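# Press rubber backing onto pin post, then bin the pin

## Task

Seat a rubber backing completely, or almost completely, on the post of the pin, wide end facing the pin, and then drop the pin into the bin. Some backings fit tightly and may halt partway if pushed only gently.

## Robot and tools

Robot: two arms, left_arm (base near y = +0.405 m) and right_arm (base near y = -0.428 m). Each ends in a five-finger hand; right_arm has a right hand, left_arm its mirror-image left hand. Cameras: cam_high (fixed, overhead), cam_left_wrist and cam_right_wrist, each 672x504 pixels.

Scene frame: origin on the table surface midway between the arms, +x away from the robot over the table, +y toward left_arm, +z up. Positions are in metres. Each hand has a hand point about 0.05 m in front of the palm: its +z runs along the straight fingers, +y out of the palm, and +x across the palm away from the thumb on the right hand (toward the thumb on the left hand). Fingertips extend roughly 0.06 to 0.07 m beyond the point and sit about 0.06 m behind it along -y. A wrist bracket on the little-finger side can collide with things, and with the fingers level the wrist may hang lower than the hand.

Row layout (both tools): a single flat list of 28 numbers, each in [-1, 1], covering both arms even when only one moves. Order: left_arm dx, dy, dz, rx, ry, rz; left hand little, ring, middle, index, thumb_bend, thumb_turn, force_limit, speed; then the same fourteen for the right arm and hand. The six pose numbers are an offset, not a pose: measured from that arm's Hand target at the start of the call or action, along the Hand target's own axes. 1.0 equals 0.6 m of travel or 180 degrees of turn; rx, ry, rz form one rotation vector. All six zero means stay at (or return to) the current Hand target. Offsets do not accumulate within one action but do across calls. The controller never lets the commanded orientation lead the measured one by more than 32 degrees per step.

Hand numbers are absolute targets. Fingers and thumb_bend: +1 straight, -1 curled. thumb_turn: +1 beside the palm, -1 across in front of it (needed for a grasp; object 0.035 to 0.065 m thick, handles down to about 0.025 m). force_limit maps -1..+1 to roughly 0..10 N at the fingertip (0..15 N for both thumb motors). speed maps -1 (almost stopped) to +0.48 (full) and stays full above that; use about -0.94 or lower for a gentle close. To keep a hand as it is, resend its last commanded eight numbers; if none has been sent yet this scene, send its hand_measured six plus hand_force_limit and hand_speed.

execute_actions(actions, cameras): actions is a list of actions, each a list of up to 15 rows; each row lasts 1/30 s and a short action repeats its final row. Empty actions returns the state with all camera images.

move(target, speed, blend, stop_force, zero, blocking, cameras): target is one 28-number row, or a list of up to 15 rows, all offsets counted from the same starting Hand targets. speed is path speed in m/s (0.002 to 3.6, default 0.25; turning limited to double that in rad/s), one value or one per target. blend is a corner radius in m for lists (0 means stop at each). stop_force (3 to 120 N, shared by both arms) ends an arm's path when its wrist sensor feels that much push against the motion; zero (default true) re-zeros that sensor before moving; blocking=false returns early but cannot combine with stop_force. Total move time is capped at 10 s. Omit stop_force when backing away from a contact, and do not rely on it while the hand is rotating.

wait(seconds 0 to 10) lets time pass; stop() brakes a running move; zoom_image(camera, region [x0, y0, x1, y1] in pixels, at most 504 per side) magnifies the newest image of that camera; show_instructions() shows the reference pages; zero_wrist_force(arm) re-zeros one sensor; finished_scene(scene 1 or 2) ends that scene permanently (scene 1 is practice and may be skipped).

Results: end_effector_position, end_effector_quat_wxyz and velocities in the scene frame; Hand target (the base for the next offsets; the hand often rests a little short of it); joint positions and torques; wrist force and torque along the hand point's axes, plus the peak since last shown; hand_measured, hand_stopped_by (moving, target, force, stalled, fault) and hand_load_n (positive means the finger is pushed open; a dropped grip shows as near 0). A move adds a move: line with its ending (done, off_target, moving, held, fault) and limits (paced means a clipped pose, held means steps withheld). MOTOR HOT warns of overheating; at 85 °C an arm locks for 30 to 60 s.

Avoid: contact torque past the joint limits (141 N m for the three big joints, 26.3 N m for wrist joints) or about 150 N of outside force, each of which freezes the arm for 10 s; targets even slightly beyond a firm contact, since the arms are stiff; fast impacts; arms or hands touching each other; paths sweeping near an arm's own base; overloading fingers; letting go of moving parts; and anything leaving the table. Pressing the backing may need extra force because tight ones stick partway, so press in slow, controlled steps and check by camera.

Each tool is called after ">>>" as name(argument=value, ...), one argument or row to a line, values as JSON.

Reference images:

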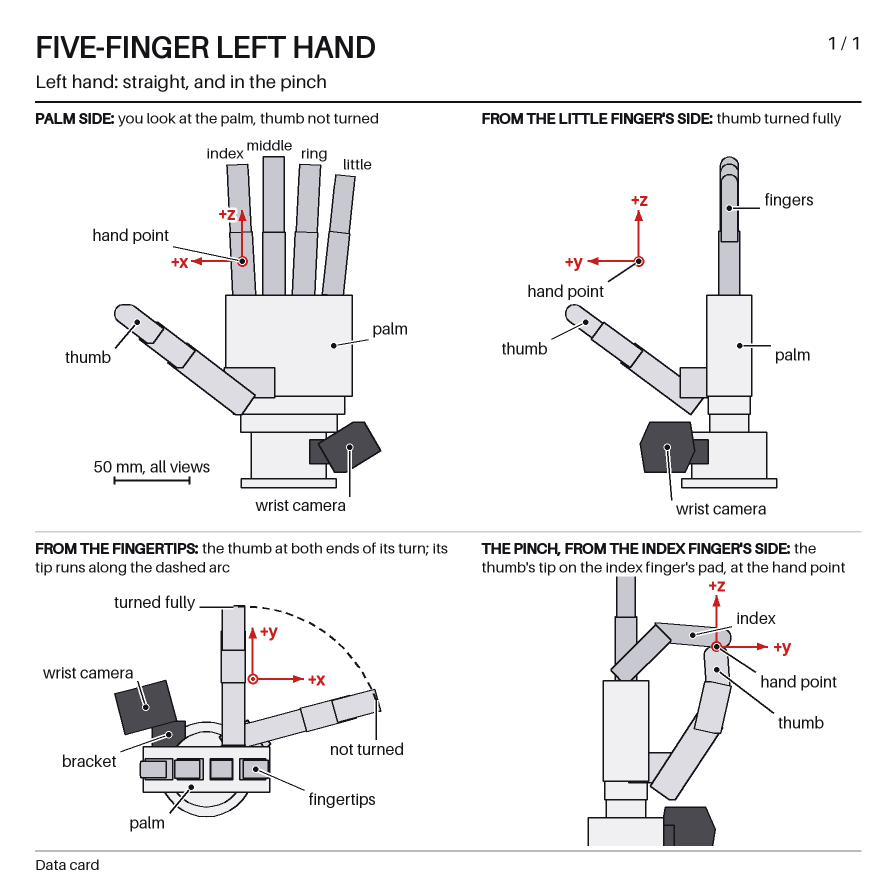

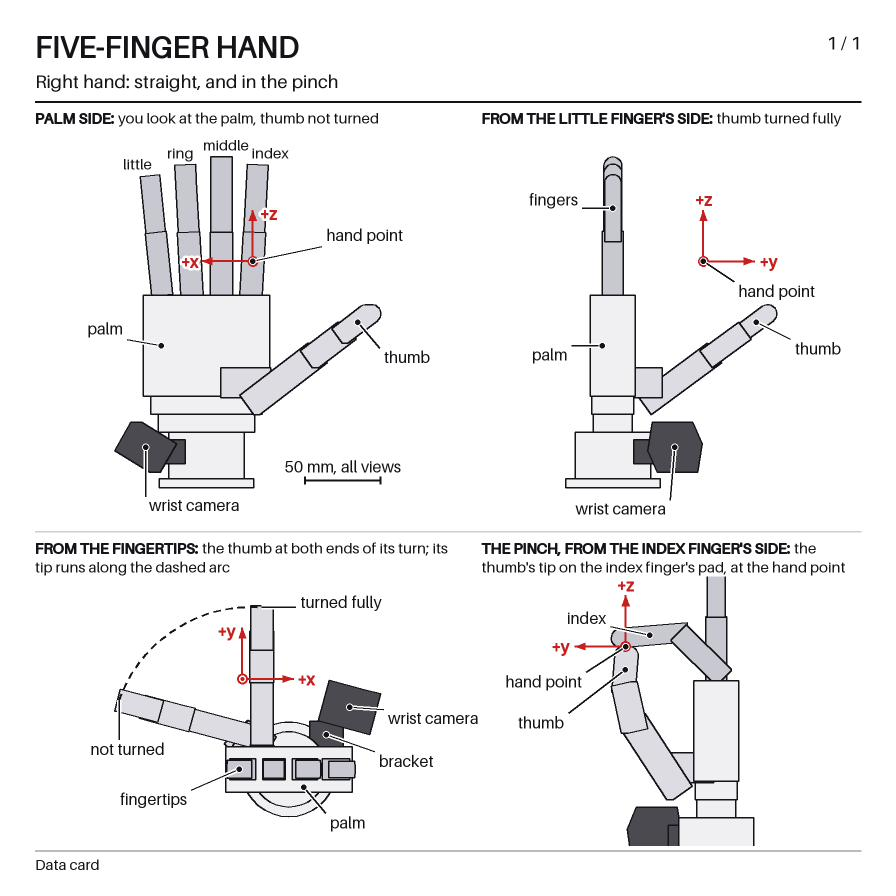

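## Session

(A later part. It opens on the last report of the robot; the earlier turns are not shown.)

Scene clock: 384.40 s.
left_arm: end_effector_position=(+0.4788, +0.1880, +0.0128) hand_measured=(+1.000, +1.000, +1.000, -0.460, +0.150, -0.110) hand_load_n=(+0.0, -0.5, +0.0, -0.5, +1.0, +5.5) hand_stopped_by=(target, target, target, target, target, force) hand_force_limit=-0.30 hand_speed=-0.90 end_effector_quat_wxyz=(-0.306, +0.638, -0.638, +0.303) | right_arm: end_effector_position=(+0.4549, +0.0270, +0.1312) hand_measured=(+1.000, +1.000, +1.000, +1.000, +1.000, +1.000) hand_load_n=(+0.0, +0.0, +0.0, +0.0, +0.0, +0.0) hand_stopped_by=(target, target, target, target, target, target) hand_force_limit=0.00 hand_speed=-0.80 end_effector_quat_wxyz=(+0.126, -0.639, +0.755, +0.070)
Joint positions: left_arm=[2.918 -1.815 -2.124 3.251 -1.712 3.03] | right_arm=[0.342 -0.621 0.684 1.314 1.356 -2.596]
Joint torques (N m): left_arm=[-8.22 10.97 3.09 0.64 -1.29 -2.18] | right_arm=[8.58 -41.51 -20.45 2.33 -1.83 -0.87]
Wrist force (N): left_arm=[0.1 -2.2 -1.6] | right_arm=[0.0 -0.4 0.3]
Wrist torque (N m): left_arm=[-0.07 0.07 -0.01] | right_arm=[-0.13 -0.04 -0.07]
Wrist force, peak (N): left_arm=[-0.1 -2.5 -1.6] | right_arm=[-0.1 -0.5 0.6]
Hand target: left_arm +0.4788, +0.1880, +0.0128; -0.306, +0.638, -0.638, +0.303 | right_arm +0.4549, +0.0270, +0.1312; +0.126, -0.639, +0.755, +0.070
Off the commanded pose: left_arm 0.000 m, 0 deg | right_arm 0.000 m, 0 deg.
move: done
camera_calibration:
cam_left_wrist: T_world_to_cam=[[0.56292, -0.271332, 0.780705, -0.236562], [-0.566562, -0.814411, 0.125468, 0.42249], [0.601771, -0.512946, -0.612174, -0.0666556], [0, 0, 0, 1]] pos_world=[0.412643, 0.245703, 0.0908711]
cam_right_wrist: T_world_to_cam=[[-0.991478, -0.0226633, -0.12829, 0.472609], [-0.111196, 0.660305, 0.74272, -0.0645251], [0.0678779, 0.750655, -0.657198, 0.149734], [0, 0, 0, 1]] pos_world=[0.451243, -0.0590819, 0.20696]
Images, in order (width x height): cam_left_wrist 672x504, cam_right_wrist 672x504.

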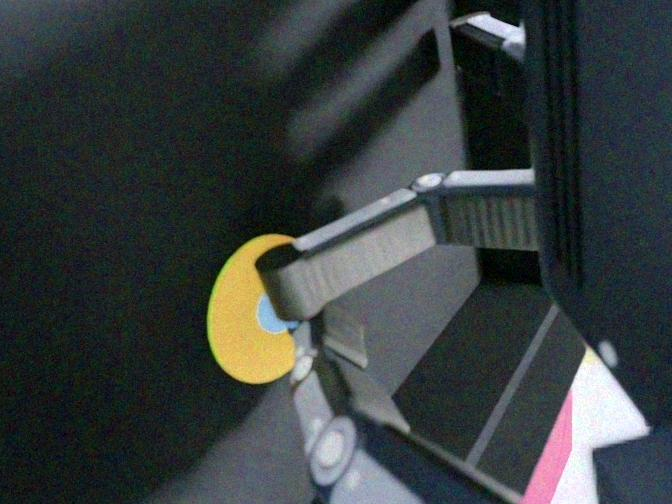

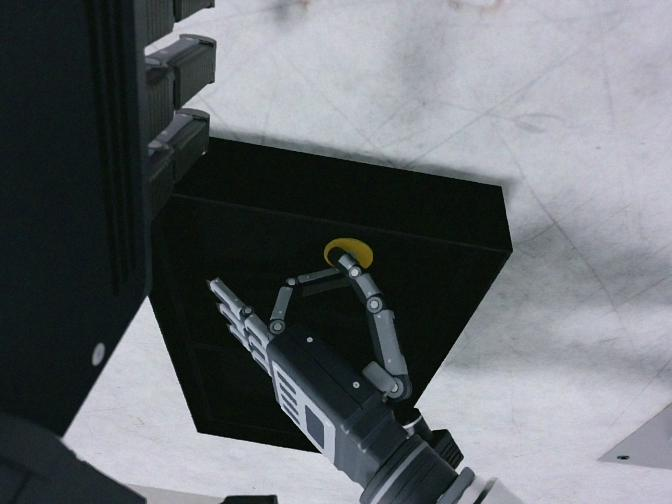

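>>> move(
  target=[0,-0.0130,-0.0105,0,0,0,1,1,1,-0.46,0.15,-0.4,-0.3,-0.9,0,0,0,0,0,0,1,1,1,1,1,1,0,-0.8],
  speed=0.02,
  cameras=["cam_left_wrist","cam_right_wrist"],
)

>>> zoom_image(
  camera="cam_left_wrist",
  region=[220, 250, 380, 410],
)

>>> zoom_image(
  camera="cam_right_wrist",
  region=[290, 220, 410, 310],
)

Scene clock: 385.83 s.
left_arm: end_effector_position=(+0.4788, +0.1879, +0.0227) hand_measured=(+1.000, +1.000, +1.000, -0.460, +0.150, -0.110) hand_load_n=(+0.0, +0.0, +0.0, +0.0, +2.0, +5.5) hand_stopped_by=(target, target, target, target, target, force) hand_force_limit=-0.30 hand_speed=-0.90 end_effector_quat_wxyz=(-0.306, +0.638, -0.638, +0.303) end_effector_velocity=(-0.001, +0.000, +0.001) end_effector_angular_velocity=(+0.001, +0.002, +0.000) | right_arm: end_effector_position=(+0.4549, +0.0270, +0.1312) hand_measured=(+1.000, +1.000, +1.000, +1.000, +1.000, +1.000) hand_load_n=(+0.0, +0.0, +0.0, +0.0, +0.0, +0.0) hand_stopped_by=(target, target, target, target, target, target) hand_force_limit=0.00 hand_speed=-0.80 end_effector_quat_wxyz=(+0.126, -0.639, +0.755, +0.070)
Joint positions: left_arm=[2.918 -1.796 -2.115 3.222 -1.712 3.03] | right_arm=[0.342 -0.621 0.684 1.314 1.356 -2.596]
Joint velocities: left_arm=[0 0.002 0 -0.005 0 0] | right_arm=[within noise]
Joint torques (N m): left_arm=[-9.34 37.96 25 -1.59 -1.56 -2.3] | right_arm=[9.39 -41.48 -19.95 2.49 -1.85 -0.84]
Wrist force (N): left_arm=[-0.7 -0.4 -0.5] | right_arm=[-0.1 -0.4 0.4]
Wrist torque (N m): left_arm=[-0.03 0.08 0.00] | right_arm=[-0.15 -0.02 -0.08]
Wrist force, peak (N): left_arm=[0.1 -2.7 -1.1] | right_arm=[-0.2 -0.8 0.1]
Hand target: left_arm +0.4788, +0.1879, +0.0229; -0.306, +0.638, -0.638, +0.303 | right_arm +0.4549, +0.0270, +0.1312; +0.126, -0.639, +0.755, +0.070
Off the commanded pose: left_arm 0.000 m, 0 deg | right_arm 0.000 m, 0 deg.
move: done
camera_calibration:
cam_left_wrist: T_world_to_cam=[[0.56292, -0.271332, 0.780705, -0.244291], [-0.566562, -0.814411, 0.125468, 0.421248], [0.601771, -0.512946, -0.612174, -0.060595], [0, 0, 0, 1]] pos_world=[0.412643, 0.245703, 0.100771]
cam_right_wrist: T_world_to_cam=[[-0.991478, -0.0226633, -0.12829, 0.472609], [-0.111196, 0.660305, 0.74272, -0.0645251], [0.0678779, 0.750655, -0.657198, 0.149734], [0, 0, 0, 1]] pos_world=[0.451243, -0.0590819, 0.20696]
Images, in order (width x height): cam_left_wrist 672x504, cam_right_wrist 672x504.

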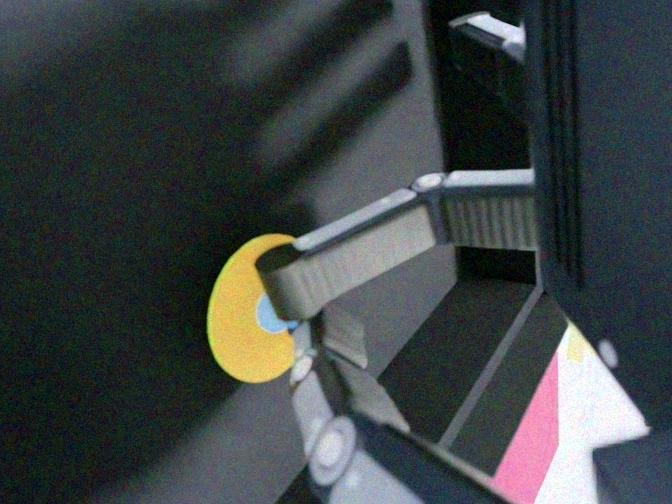

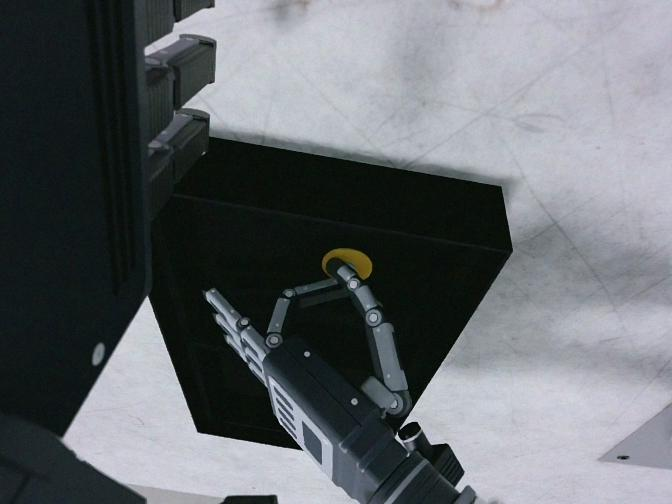

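Scaled by 3.150 from the camera's 672x504 image, which has a finer 960x720 frame.

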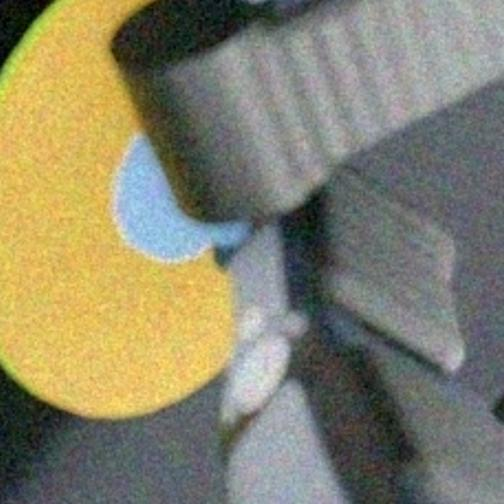

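Scaled by 4.200 from the camera's 672x504 image, which has a finer 960x720 frame.

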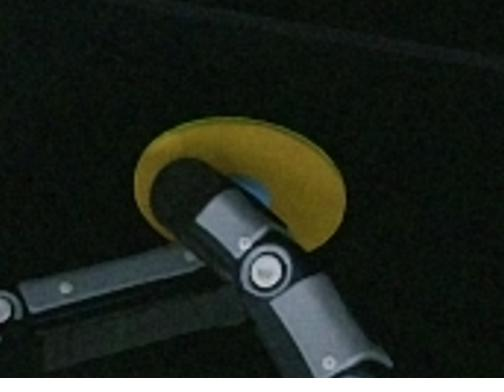

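>>> move(
  target=[
    [0,-0.1295,-0.1048,0,0,0,1,1,1,-0.46,0.15,-0.4,-0.3,-0.9,-0.0933,-0.0183,-0.3187,0,0,0,1,1,1,1,1,1,0,-0.8],
  ],
  speed=0.1,
  cameras=["all"],
)

Scene clock: 390.03 s.
left_arm: end_effector_position=(+0.4788, +0.1876, +0.1227) hand_measured=(+1.000, +1.000, +1.000, -0.460, +0.150, -0.110) hand_load_n=(+0.0, +0.0, +0.0, +0.0, +2.0, +5.5) hand_stopped_by=(target, target, target, target, target, force) hand_force_limit=-0.30 hand_speed=-0.90 end_effector_quat_wxyz=(-0.306, +0.638, -0.638, +0.303) | right_arm: end_effector_position=(+0.4536, +0.0266, +0.3297) hand_measured=(+1.000, +1.000, +1.000, +1.000, +1.000, +1.000) hand_load_n=(+0.0, +0.0, +0.0, +0.0, +0.0, +0.0) hand_stopped_by=(target, target, target, target, target, target) hand_force_limit=0.00 hand_speed=-0.80 end_effector_quat_wxyz=(+0.188, -0.615, +0.762, +0.075)
Joint positions: left_arm=[2.917 -1.641 -1.985 2.937 -1.713 3.029] | right_arm=[0.322 -0.561 0.035 1.783 1.306 -2.548]
Joint torques (N m): left_arm=[-7.14 35.56 28.94 -1.51 -1.61 -2.38] | right_arm=[-7.28 -62.02 -23.81 0.28 -2.16 1.42]
Wrist force (N): left_arm=[-0.5 -0.3 -0.4] | right_arm=[0.0 0.0 0.1]
Wrist torque (N m): left_arm=[0.00 0.04 0.02] | right_arm=[-0.03 -0.04 -0.10]
Wrist force, peak (N): left_arm=[-0.9 -0.5 -0.9] | right_arm=[0.2 -0.4 0.9]
Hand target: left_arm +0.4788, +0.1876, +0.1228; -0.306, +0.638, -0.638, +0.303 | right_arm +0.4549, +0.0274, +0.3308; +0.126, -0.639, +0.755, +0.070
Off the commanded pose: left_arm 0.000 m, 0 deg | right_arm 0.002 m, 8 deg.
elbow stopped short (right arm): the move would have taken joint 3 (elbow) straighter than the controller allows.
move: off_target (right_arm)
camera_calibration:
cam_left_wrist: T_world_to_cam=[[0.562841, -0.271338, 0.78076, -0.322419], [-0.566602, -0.814389, 0.125431, 0.408475], [0.601808, -0.512978, -0.612112, 0.000448753], [0, 0, 0, 1]] pos_world=[0.412643, 0.245403, 0.200771]
cam_right_wrist: T_world_to_cam=[[-0.977089, 0.0442764, -0.208175, 0.514806], [-0.141506, 0.595463, 0.790822, -0.212179], [0.158975, 0.802162, -0.575555, 0.21096], [0, 0, 0, 1]] pos_world=[0.43945, -0.0656729, 0.396384]

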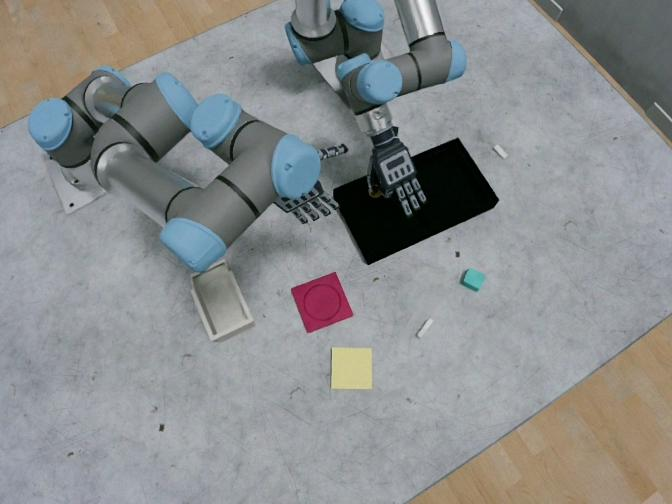

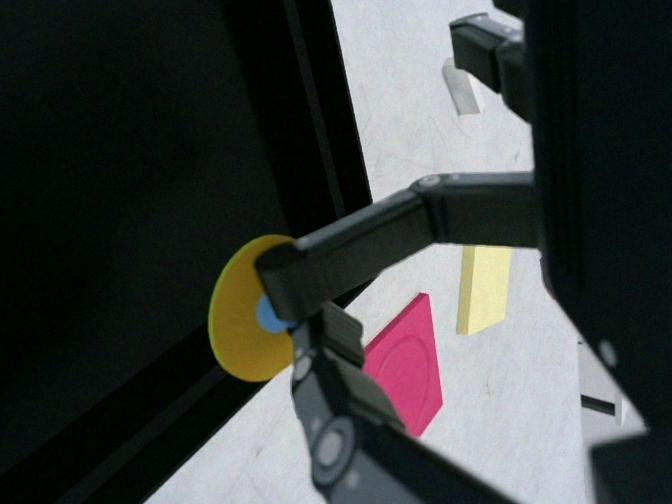

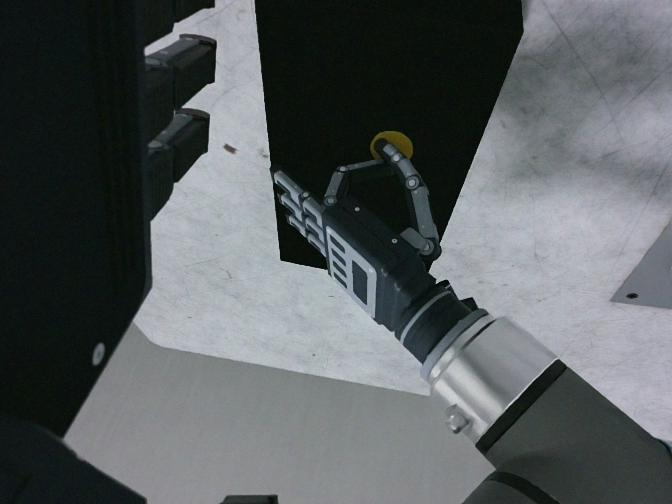

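>>> move(
  target=[0,0,0,0,0,0,1,1,1,-0.46,0.15,-0.4,-0.3,-0.9,0.9575,0.1655,-0.3245,0,0,0,1,1,1,1,1,1,0,-0.8],
  speed=0.25,
  cameras=["cam_high"],
)

Scene clock: 393.80 s.
left_arm: end_effector_position=(+0.4788, +0.1876, +0.1228) hand_measured=(+1.000, +1.000, +1.000, -0.460, +0.150, -0.110) hand_load_n=(+0.0, +0.0, +0.0, +0.0, +2.0, +5.5) hand_stopped_by=(target, target, target, target, target, force) hand_force_limit=-0.30 hand_speed=-0.90 end_effector_quat_wxyz=(-0.306, +0.638, -0.638, +0.303) | right_arm: end_effector_position=(+0.2508, -0.5518, +0.3519) hand_measured=(+1.000, +1.000, +1.000, +1.000, +1.000, +1.000) hand_load_n=(+0.0, +0.0, +0.0, +0.0, +0.0, +0.0) hand_stopped_by=(target, target, target, target, target, target) hand_force_limit=0.00 hand_speed=-0.80 end_effector_quat_wxyz=(+0.126, -0.639, +0.755, +0.070)
Joint positions: left_arm=[2.917 -1.641 -1.985 2.937 -1.713 3.029] | right_arm=[-0.926 -1.331 1.341 1.714 1.326 -3.903]
Joint torques (N m): left_arm=[3.82 34.98 28.57 -1.52 -1.59 -2.37] | right_arm=[-9.51 -17.17 -24.39 4.74 1.47 -1.38]
Wrist force (N): left_arm=[-0.7 -0.2 -0.5] | right_arm=[0.2 0.4 -0.1]
Wrist torque (N m): left_arm=[0.02 0.06 0.01] | right_arm=[0.03 -0.08 0.06]
Wrist force, peak (N): left_arm=[-1.1 -0.5 -0.5] | right_arm=[0.9 0.7 -0.6]
Hand target: left_arm +0.4788, +0.1876, +0.1228; -0.306, +0.638, -0.638, +0.303 | right_arm +0.2508, -0.5520, +0.3519; +0.126, -0.639, +0.755, +0.070
Off the commanded pose: left_arm 0.000 m, 0 deg | right_arm 0.000 m, 0 deg.
move: done
Images, in order (width x height): cam_high 672x504.

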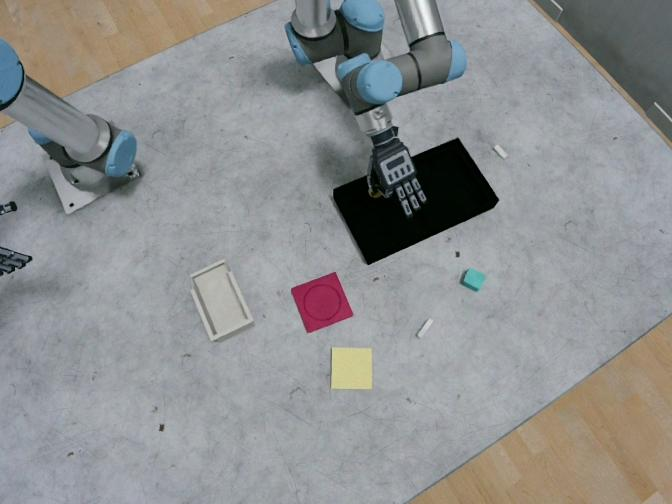

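>>> move(
  target=[
    [0,-0.1036,-0.0839,0,0,0,1,1,1,-0.46,0.15,-0.4,-0.3,-0.9,0,0,0,0,0,0,1,1,1,1,1,1,0,-0.8],
    [0.79,-0.0973,-0.0917,0,0.3885,0.3145,1,1,1,-0.46,0.15,-0.4,-0.3,-0.9,0,0,0,0,0,0,1,1,1,1,1,1,0,-0.8],
  ],
  speed=0.22,
  blend=[0.03,0],
  cameras=["cam_high","cam_left_wrist"],
)

Scene clock: 403.97 s.
left_arm: end_effector_position=(+0.4723, -0.2858, +0.2009) hand_measured=(+1.000, +1.000, +1.000, -0.460, +0.150, -0.110) hand_load_n=(+0.0, +0.0, +0.0, +0.0, +2.0, +5.0) hand_stopped_by=(target, target, target, target, target, force) hand_force_limit=-0.30 hand_speed=-0.90 end_effector_quat_wxyz=(+0.016, -0.006, +0.894, -0.447) | right_arm: end_effector_position=(+0.2508, -0.5520, +0.3519) hand_measured=(+1.000, +1.000, +1.000, +1.000, +1.000, +1.000) hand_load_n=(+0.0, +0.0, +0.0, +0.0, +0.0, +0.0) hand_stopped_by=(target, target, target, target, target, target) hand_force_limit=0.00 hand_speed=-0.80 end_effector_quat_wxyz=(+0.126, -0.639, +0.755, +0.070)
Joint positions: left_arm=[2.434 -2.745 -0.035 1.925 -0.916 3.782] | right_arm=[-0.927 -1.331 1.341 1.714 1.326 -3.904]
Joint torques (N m): left_arm=[-7.82 43.44 28.58 -2.24 1.56 -2.42] | right_arm=[-7.69 -17.03 -25.68 4.71 0.69 -1.38]
Wrist force (N): left_arm=[-1.1 -0.3 -0.5] | right_arm=[0.2 0.3 0.1]
Wrist torque (N m): left_arm=[0.00 0.13 -0.01] | right_arm=[0.01 -0.09 0.06]
Wrist force, peak (N): left_arm=[-1.1 -1.1 -0.8] | right_arm=[0.4 0.6 0.1]
Hand target: left_arm +0.4731, -0.2866, +0.2013; +0.000, +0.000, +0.903, -0.429 | right_arm +0.2508, -0.5520, +0.3519; +0.126, -0.639, +0.755, +0.070
Off the commanded pose: left_arm 0.001 m, 3 deg | right_arm 0.000 m, 0 deg.
elbow stopped short (left arm): the move would have taken joint 3 (elbow) straighter than the controller allows.
move: off_target (left_arm)
camera_calibration:
cam_left_wrist: T_world_to_cam=[[-0.273918, -0.54027, 0.795662, -0.192939], [-0.830529, 0.550048, 0.0875708, 0.531691], [-0.484964, -0.636833, -0.599378, 0.284666], [0, 0, 0, 1]] pos_world=[0.526788, -0.21541, 0.277576]
Images, in order (width x height): cam_high 672x504, cam_left_wrist 672x504.

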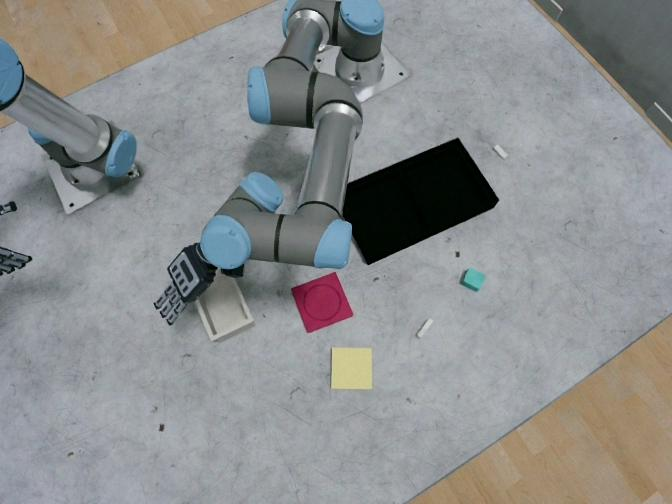

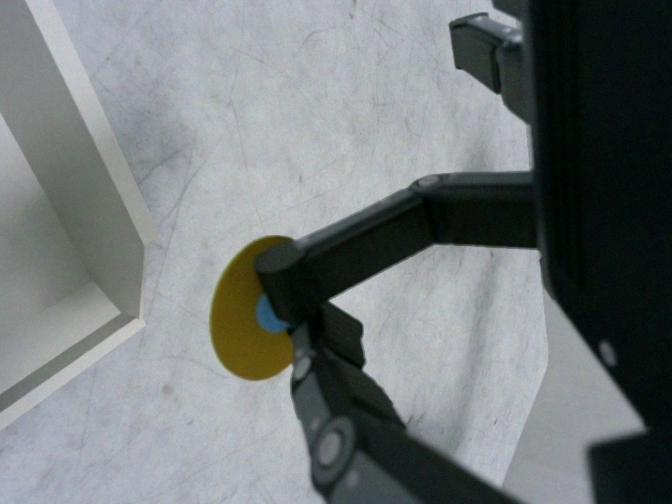

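>>> zoom_image(
  camera="cam_left_wrist",
  region=[0, 0, 260, 504],
)

>>> zoom_image(
  camera="cam_high",
  region=[130, 200, 290, 360],
)

Scaled by 1.000.

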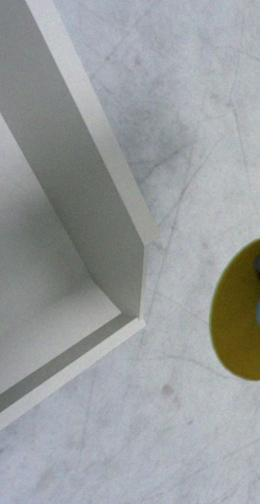

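Scaled by 3.150 from the camera's 672x504 image, which has a finer 960x720 frame.

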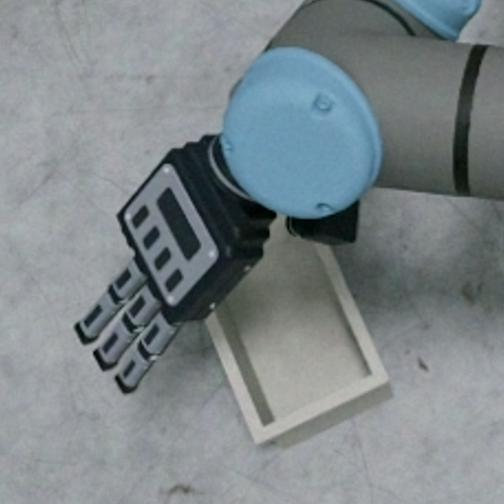

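>>> move(
  target=[0.055,0.0797,-0.0984,0,-0.1943,-0.1573,1,1,1,-0.46,0.15,-0.4,-0.3,-0.9,0,0,0,0,0,0,1,1,1,1,1,1,0,-0.8],
  speed=0.22,
  cameras=["cam_high","cam_left_wrist"],
)

>>> zoom_image(
  camera="cam_high",
  region=[130, 200, 290, 360],
)

Scene clock: 411.03 s.
left_arm: end_effector_position=(+0.4400, -0.2107, +0.2016) hand_measured=(+1.000, +1.000, +1.000, -0.460, +0.150, -0.110) hand_load_n=(+0.0, +0.0, +0.0, -0.5, +2.0, +5.5) hand_stopped_by=(target, target, target, target, target, force) hand_force_limit=-0.30 hand_speed=-0.90 end_effector_quat_wxyz=(+0.166, -0.345, +0.834, -0.396) | right_arm: end_effector_position=(+0.2508, -0.5520, +0.3519) hand_measured=(+1.000, +1.000, +1.000, +1.000, +1.000, +1.000) hand_load_n=(+0.0, +0.0, +0.0, +0.0, +0.0, +0.0) hand_stopped_by=(target, target, target, target, target, target) hand_force_limit=0.00 hand_speed=-0.80 end_effector_quat_wxyz=(+0.126, -0.639, +0.755, +0.070)
Joint positions: left_arm=[2.335 -2.151 -1.078 2.547 -1.555 3.157] | right_arm=[-0.927 -1.331 1.341 1.714 1.326 -3.904]
Joint torques (N m): left_arm=[-9.21 58.39 9.24 1.11 -1.5 -2.39] | right_arm=[-8.59 -16.45 -25.17 4.65 -0.35 -1.04]
Wrist force (N): left_arm=[-0.9 -0.3 -0.4] | right_arm=[0.1 0.3 -0.2]
Wrist torque (N m): left_arm=[-0.01 0.11 -0.01] | right_arm=[0.01 -0.07 0.05]
Wrist force, peak (N): left_arm=[-1.4 -0.4 -0.8] | right_arm=[-0.1 0.6 0.1]
Hand target: left_arm +0.4400, -0.2107, +0.2015; +0.166, -0.346, +0.834, -0.396 | right_arm +0.2508, -0.5520, +0.3519; +0.126, -0.639, +0.755, +0.070
Off the commanded pose: left_arm 0.000 m, 0 deg | right_arm 0.000 m, 0 deg.
move: done
camera_calibration:
cam_left_wrist: T_world_to_cam=[[0.207886, -0.590782, 0.77959, -0.381164], [-0.976216, -0.175448, 0.127362, 0.366702], [0.0615343, -0.787524, -0.613204, 0.0478202], [0, 0, 0, 1]] pos_world=[0.434276, -0.123188, 0.279771]
Images, in order (width x height): cam_high 672x504, cam_left_wrist 672x504.

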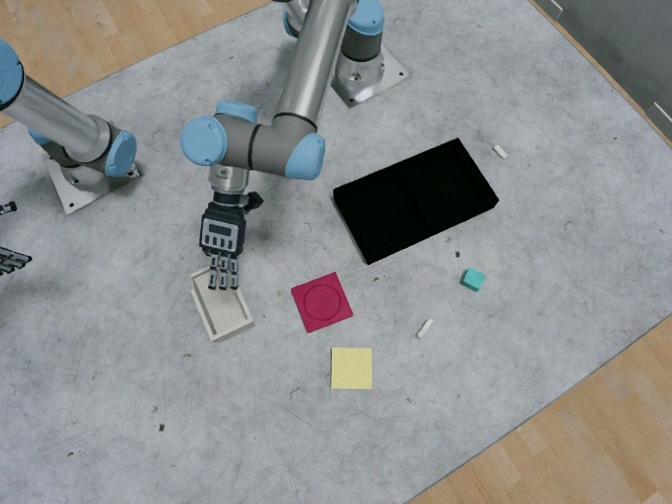

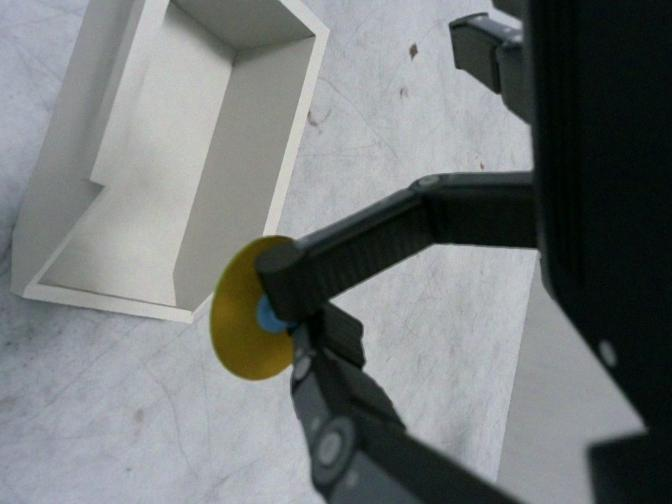

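Scaled by 3.150 from the camera's 672x504 image, which has a finer 960x720 frame.

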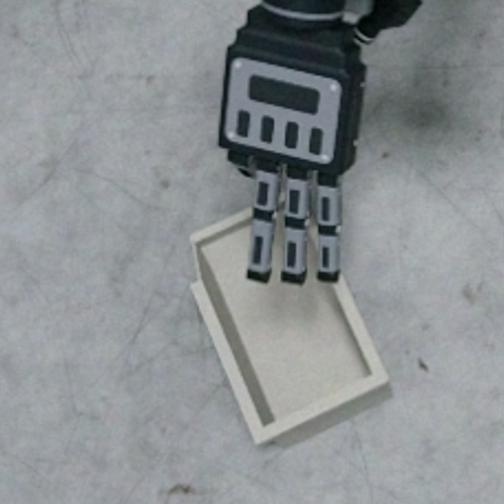

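>>> move(
  target=[
    [0.0382,-0.0147,0.128,0,0.0648,0.0524,1,1,1,-0.46,0.15,-0.4,-0.3,-0.9,0,0,0,0,0,0,1,1,1,1,1,1,0,-0.8],
    [0.0382,-0.0147,0.128,0,0.0648,0.0524,-0.9,-0.9,-0.9,-0.46,0.15,-0.4,-0.3,-0.3,0,0,0,0,0,0,1,1,1,1,1,1,0,-0.8],
  ],
  speed=0.15,
  cameras=["cam_high","cam_left_wrist"],
)

>>> zoom_image(
  camera="cam_high",
  region=[130, 200, 290, 360],
)

Scene clock: 417.87 s.
left_arm: end_effector_position=(+0.4700, -0.2729, +0.1599) hand_measured=(-0.900, -0.900, -0.900, -0.460, +0.150, -0.110) hand_load_n=(+0.0, +0.0, +0.0, -0.5, +2.0, +5.5) hand_stopped_by=(target, target, target, target, target, force) hand_force_limit=-0.30 hand_speed=-0.30 end_effector_quat_wxyz=(+0.112, -0.234, +0.872, -0.415) | right_arm: end_effector_position=(+0.2508, -0.5520, +0.3519) hand_measured=(+1.000, +1.000, +1.000, +1.000, +1.000, +1.000) hand_load_n=(+0.0, -0.5, +0.0, +0.0, +0.0, +0.0) hand_stopped_by=(target, target, target, target, target, target) hand_force_limit=0.00 hand_speed=-0.80 end_effector_quat_wxyz=(+0.126, -0.639, +0.755, +0.070)
Joint positions: left_arm=[2.358 -2.386 -0.79 2.47 -1.335 3.34] | right_arm=[-0.927 -1.331 1.341 1.714 1.326 -3.904]
Joint torques (N m): left_arm=[9.1 37.51 29.91 -1.35 1.2 2.52] | right_arm=[-7.94 -17.23 -24.35 4.67 -1.2 -1.11]
Wrist force (N): left_arm=[-0.7 -0.4 -0.1] | right_arm=[0.0 0.2 0.1]
Wrist torque (N m): left_arm=[-0.02 0.09 -0.12] | right_arm=[-0.02 -0.06 0.04]
Wrist force, peak (N): left_arm=[-1.0 -0.6 -0.8] | right_arm=[0.1 0.4 -0.5]
Hand target: left_arm +0.4700, -0.2729, +0.1599; +0.112, -0.234, +0.872, -0.415 | right_arm +0.2508, -0.5520, +0.3519; +0.126, -0.639, +0.755, +0.070
Off the commanded pose: left_arm 0.000 m, 0 deg | right_arm 0.000 m, 0 deg.
move: done
camera_calibration:
cam_left_wrist: T_world_to_cam=[[0.0488756, -0.624429, 0.779551, -0.326062], [-0.988286, 0.0827411, 0.128239, 0.466323], [-0.144577, -0.776686, -0.613071, 0.0712637], [0, 0, 0, 1]] pos_world=[0.4871, -0.186837, 0.238071]
Images, in order (width x height): cam_high 672x504, cam_left_wrist 672x504.

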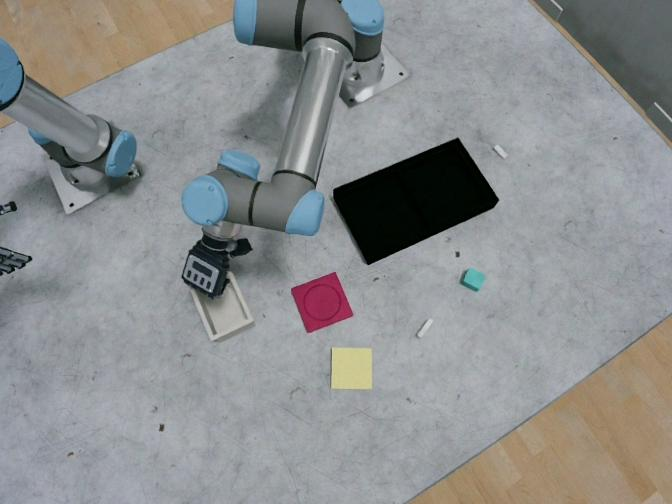

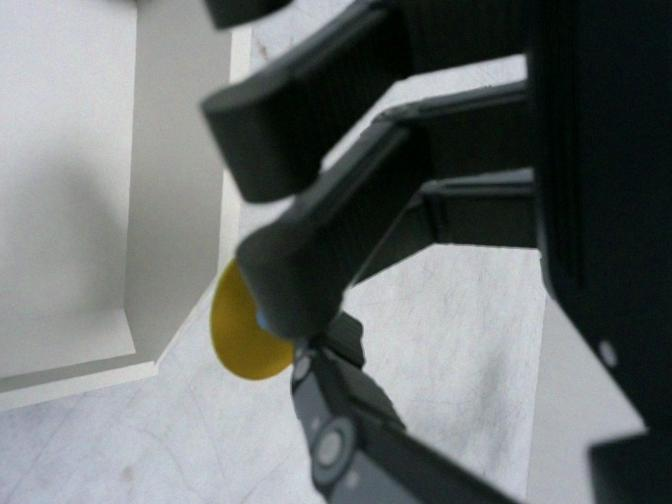

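Scaled by 3.150 from the camera's 672x504 image, which has a finer 960x720 frame.

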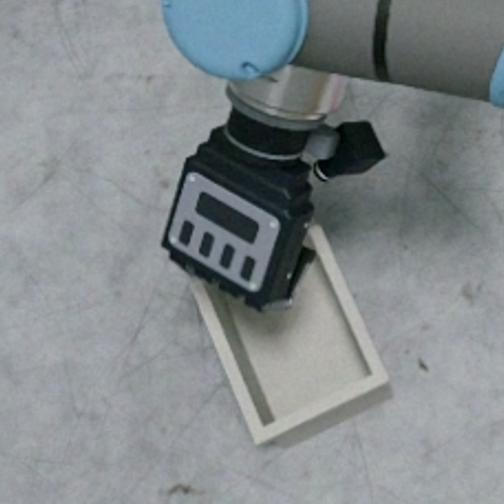

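>>> move(
  target=[0,0.136,0.1101,0,0,0,-0.9,-0.9,-0.9,-0.46,0.15,-0.4,-0.3,-0.3,0,0,0,0,0,0,1,1,1,1,1,1,0,-0.8],
  speed=0.1,
  stop_force=5,
  cameras=["cam_high","cam_left_wrist"],
)

>>> zoom_image(
  camera="cam_high",
  region=[130, 200, 290, 360],
)

Scene clock: 420.97 s.
left_arm: end_effector_position=(+0.4700, -0.2725, +0.0554) hand_measured=(-0.900, -0.900, -0.900, -0.460, +0.150, -0.110) hand_load_n=(-6.0, +0.5, +0.0, -0.5, +2.0, +5.5) hand_stopped_by=(target, target, target, target, target, force) hand_force_limit=-0.30 hand_speed=-0.30 end_effector_quat_wxyz=(+0.112, -0.234, +0.872, -0.414) | right_arm: end_effector_position=(+0.2508, -0.5520, +0.3519) hand_measured=(+1.000, +1.000, +1.000, +1.000, +1.000, +1.000) hand_load_n=(+0.0, +0.0, +0.0, +0.0, -0.5, +0.0) hand_stopped_by=(target, target, target, target, target, target) hand_force_limit=0.00 hand_speed=-0.80 end_effector_quat_wxyz=(+0.126, -0.639, +0.755, +0.070)
Joint positions: left_arm=[2.358 -2.433 -0.974 2.701 -1.335 3.34] | right_arm=[-0.927 -1.331 1.341 1.714 1.326 -3.904]
Joint torques (N m): left_arm=[6.23 55.72 26.58 -2.25 1.08 -0.83] | right_arm=[-7.69 -17.22 -24.67 4.57 -1.55 -1.2]
Wrist force (N): left_arm=[-1.3 -6.3 -3.8] | right_arm=[0.3 0.3 -0.3]
Wrist torque (N m): left_arm=[-0.20 -0.10 0.22] | right_arm=[0.02 -0.09 0.06]
Wrist force, peak (N): left_arm=[-1.4 -6.7 -3.7] | right_arm=[0.1 0.4 -0.4]
Hand target: left_arm +0.4700, -0.2725, +0.0555; +0.112, -0.234, +0.872, -0.415 (not the last commanded pose) | right_arm +0.2508, -0.5520, +0.3519; +0.126, -0.639, +0.755, +0.070
Off the commanded pose: left_arm 0.000 m, 0 deg | right_arm 0.000 m, 0 deg.
move: contact (left_arm)
camera_calibration:
cam_left_wrist: T_world_to_cam=[[0.0489326, -0.624549, 0.779452, -0.244391], [-0.988268, 0.0827646, 0.128358, 0.47977], [-0.144677, -0.776588, -0.613172, 0.00760327], [0, 0, 0, 1]] pos_world=[0.4872, -0.186437, 0.133571]
Images, in order (width x height): cam_high 672x504, cam_left_wrist 672x504.

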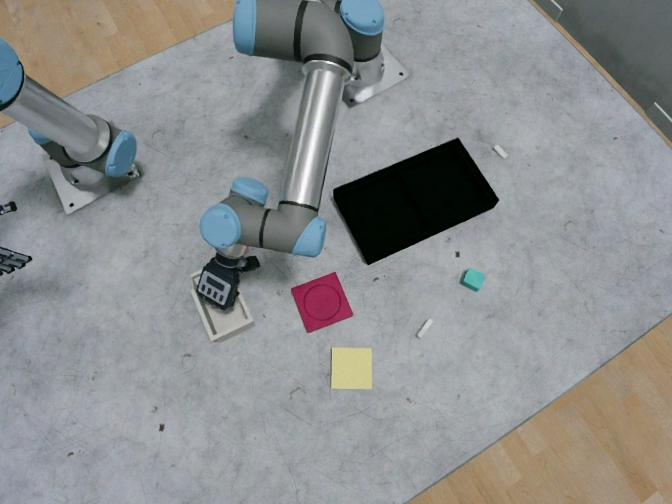

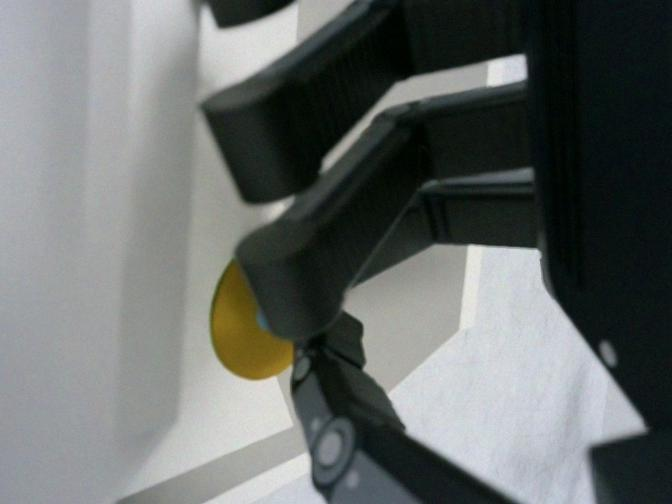

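Scaled by 3.150 from the camera's 672x504 image, which has a finer 960x720 frame.

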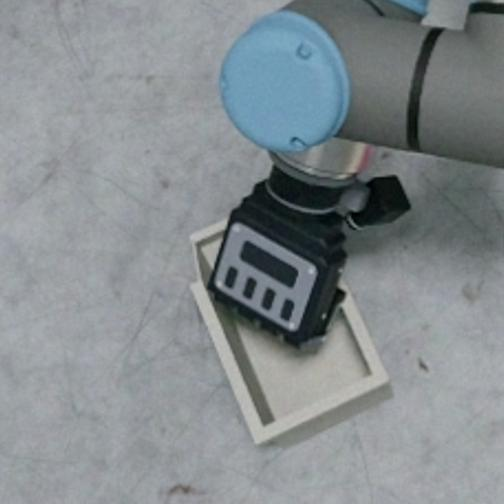

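>>> move(
  target=[
    [0,-0.0712,-0.0577,0,0,0,-0.9,-0.9,-0.9,-0.46,0.15,-0.4,-0.3,-0.3,0,0,0,0,0,0,1,1,1,1,1,1,0,-0.8],
    [-0.0037,-0.0672,-0.0627,0,0.0648,0.0524,-0.9,-0.9,-0.9,-0.46,0.15,-0.4,-0.3,-0.3,0,0,0,0,0,0,1,1,1,1,1,1,0,-0.8],
  ],
  speed=0.15,
  cameras=["cam_high","cam_left_wrist"],
)

>>> zoom_image(
  camera="cam_high",
  region=[130, 200, 290, 360],
)

Scene clock: 424.33 s.
left_arm: end_effector_position=(+0.4700, -0.2682, +0.1105) hand_measured=(-0.900, -0.900, -0.900, -0.460, +0.150, -0.110) hand_load_n=(+0.0, +0.0, +0.0, -0.5, +2.0, +5.0) hand_stopped_by=(target, target, target, target, target, force) hand_force_limit=-0.30 hand_speed=-0.30 end_effector_quat_wxyz=(+0.057, -0.118, +0.895, -0.426) end_effector_velocity=(+0.001, +0.000, +0.000) end_effector_angular_velocity=(+0.000, -0.003, -0.003) | right_arm: end_effector_position=(+0.2508, -0.5520, +0.3519) hand_measured=(+1.000, +1.000, +1.000, +1.000, +1.000, +1.000) hand_load_n=(+0.0, +0.0, +0.0, +0.0, +0.0, +0.0) hand_stopped_by=(target, target, target, target, target, target) hand_force_limit=0.00 hand_speed=-0.80 end_effector_quat_wxyz=(+0.126, -0.639, +0.755, +0.070)
Joint positions: left_arm=[2.415 -2.468 -0.78 2.462 -1.101 3.569] | right_arm=[-0.927 -1.331 1.341 1.714 1.326 -3.904]
Joint velocities: left_arm=[0.001 -0.001 0.004 -0.002 0.002 0.005] | right_arm=[within noise]
Joint torques (N m): left_arm=[9.42 39.92 29.89 -1.91 1.62 2.63] | right_arm=[-8.54 -17.73 -24.33 4.59 -1.99 -0.99]
Wrist force (N): left_arm=[-0.5 -0.3 -0.7] | right_arm=[0.0 0.3 -0.2]
Wrist torque (N m): left_arm=[0.03 0.05 -0.13] | right_arm=[0.01 -0.05 0.04]
Wrist force, peak (N): left_arm=[-1.3 -6.5 -3.6] | right_arm=[0.5 0.5 -0.1]
Hand target: left_arm +0.4700, -0.2682, +0.1105; +0.057, -0.118, +0.895, -0.426 | right_arm +0.2508, -0.5520, +0.3519; +0.126, -0.639, +0.755, +0.070
Off the commanded pose: left_arm 0.000 m, 0 deg | right_arm 0.000 m, 0 deg.
move: done
camera_calibration:
cam_left_wrist: T_world_to_cam=[[-0.11373, -0.615875, 0.779592, -0.20591], [-0.933186, 0.335485, 0.128895, 0.51416], [-0.340924, -0.712845, -0.612881, 0.154055], [0, 0, 0, 1]] pos_world=[0.50891, -0.189491, 0.18867]
Images, in order (width x height): cam_high 672x504, cam_left_wrist 672x504.

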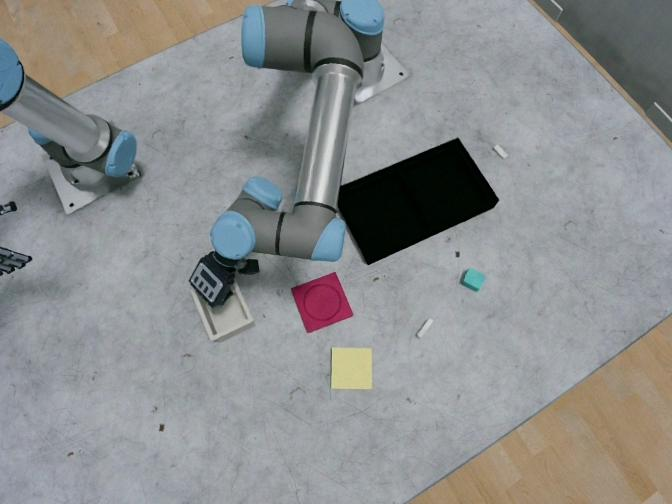

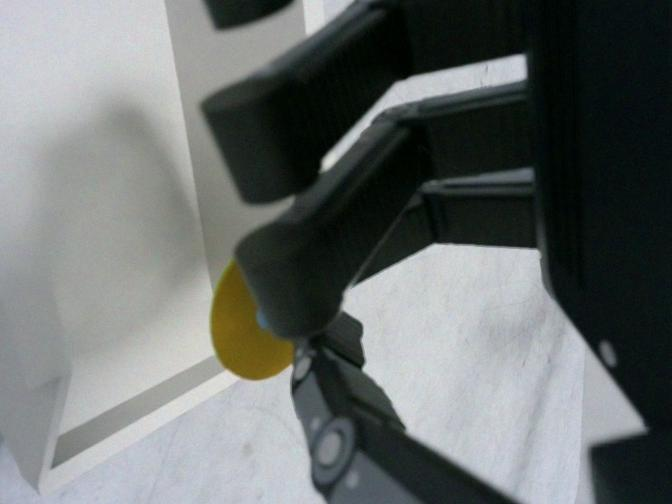

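Scaled by 3.150 from the camera's 672x504 image, which has a finer 960x720 frame.

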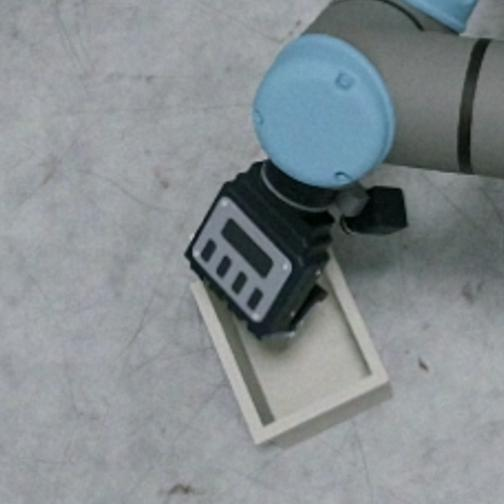

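>>> move(
  target=[0,0.0907,0.0734,0,0,0,-0.9,-0.9,-0.9,-0.46,0.15,-0.4,-0.3,-0.3,0,0,0,0,0,0,1,1,1,1,1,1,0,-0.8],
  speed=0.06,
  stop_force=4,
  cameras=["cam_high","cam_left_wrist"],
)

>>> zoom_image(
  camera="cam_high",
  region=[130, 200, 290, 360],
)

Scene clock: 427.27 s.
left_arm: end_effector_position=(+0.4700, -0.2680, +0.0405) hand_measured=(-0.900, -0.900, -0.900, -0.460, +0.150, -0.110) hand_load_n=(+0.0, +0.0, +0.0, -0.5, +1.5, +5.5) hand_stopped_by=(target, target, target, target, target, force) hand_force_limit=-0.30 hand_speed=-0.30 end_effector_quat_wxyz=(+0.057, -0.118, +0.895, -0.426) | right_arm: end_effector_position=(+0.2508, -0.5520, +0.3519) hand_measured=(+1.000, +1.000, +1.000, +1.000, +1.000, +1.000) hand_load_n=(+0.0, +0.0, +0.0, +0.0, +0.0, +0.0) hand_stopped_by=(target, target, target, target, target, target) hand_force_limit=0.00 hand_speed=-0.80 end_effector_quat_wxyz=(+0.126, -0.639, +0.755, +0.070)
Joint positions: left_arm=[2.415 -2.508 -0.888 2.608 -1.1 3.57] | right_arm=[-0.927 -1.331 1.341 1.714 1.326 -3.904]
Joint torques (N m): left_arm=[5.18 40.05 7.76 0.8 -0.01 -1.98] | right_arm=[-8.95 -17.72 -24.79 4.44 -1.82 -1.08]
Wrist force (N): left_arm=[-0.9 -0.3 -0.5] | right_arm=[0.2 0.3 0.0]
Wrist torque (N m): left_arm=[0.03 0.11 -0.15] | right_arm=[0.00 -0.08 0.06]
Wrist force, peak (N): left_arm=[-1.1 -0.4 -0.5] | right_arm=[0.3 0.5 -0.2]
Hand target: left_arm +0.4700, -0.2680, +0.0405; +0.057, -0.118, +0.895, -0.426 | right_arm +0.2508, -0.5520, +0.3519; +0.126, -0.639, +0.755, +0.070
Off the commanded pose: left_arm 0.000 m, 0 deg | right_arm 0.000 m, 0 deg.
move: done
camera_calibration:
cam_left_wrist: T_world_to_cam=[[-0.113813, -0.61592, 0.779544, -0.151177], [-0.933061, 0.335767, 0.129064, 0.523085], [-0.341238, -0.712673, -0.612906, 0.111491], [0, 0, 0, 1]] pos_world=[0.50891, -0.189291, 0.11867]
Images, in order (width x height): cam_high 672x504, cam_left_wrist 672x504.

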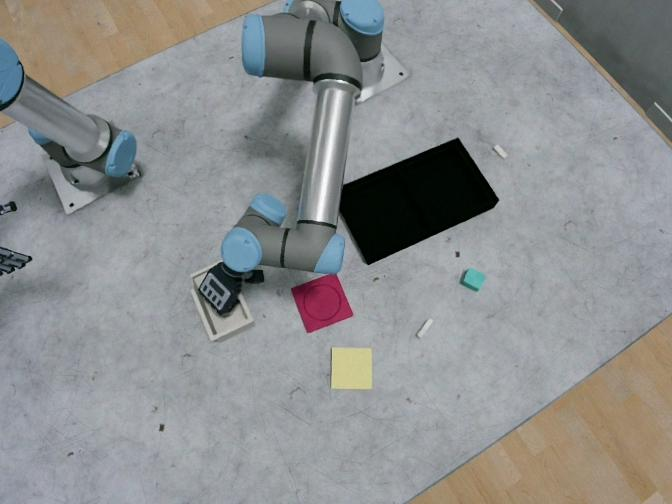

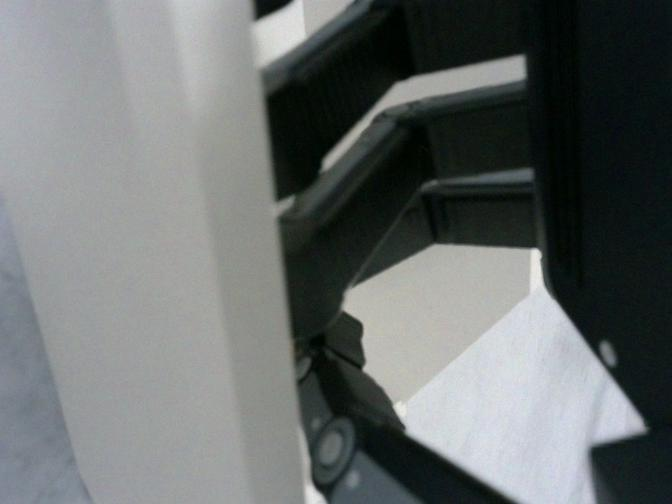

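Scaled by 3.150 from the camera's 672x504 image, which has a finer 960x720 frame.

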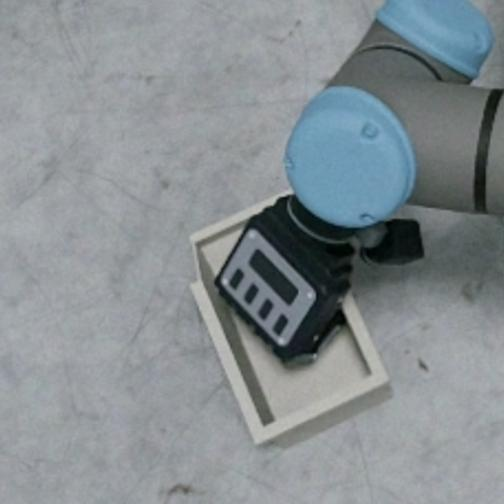

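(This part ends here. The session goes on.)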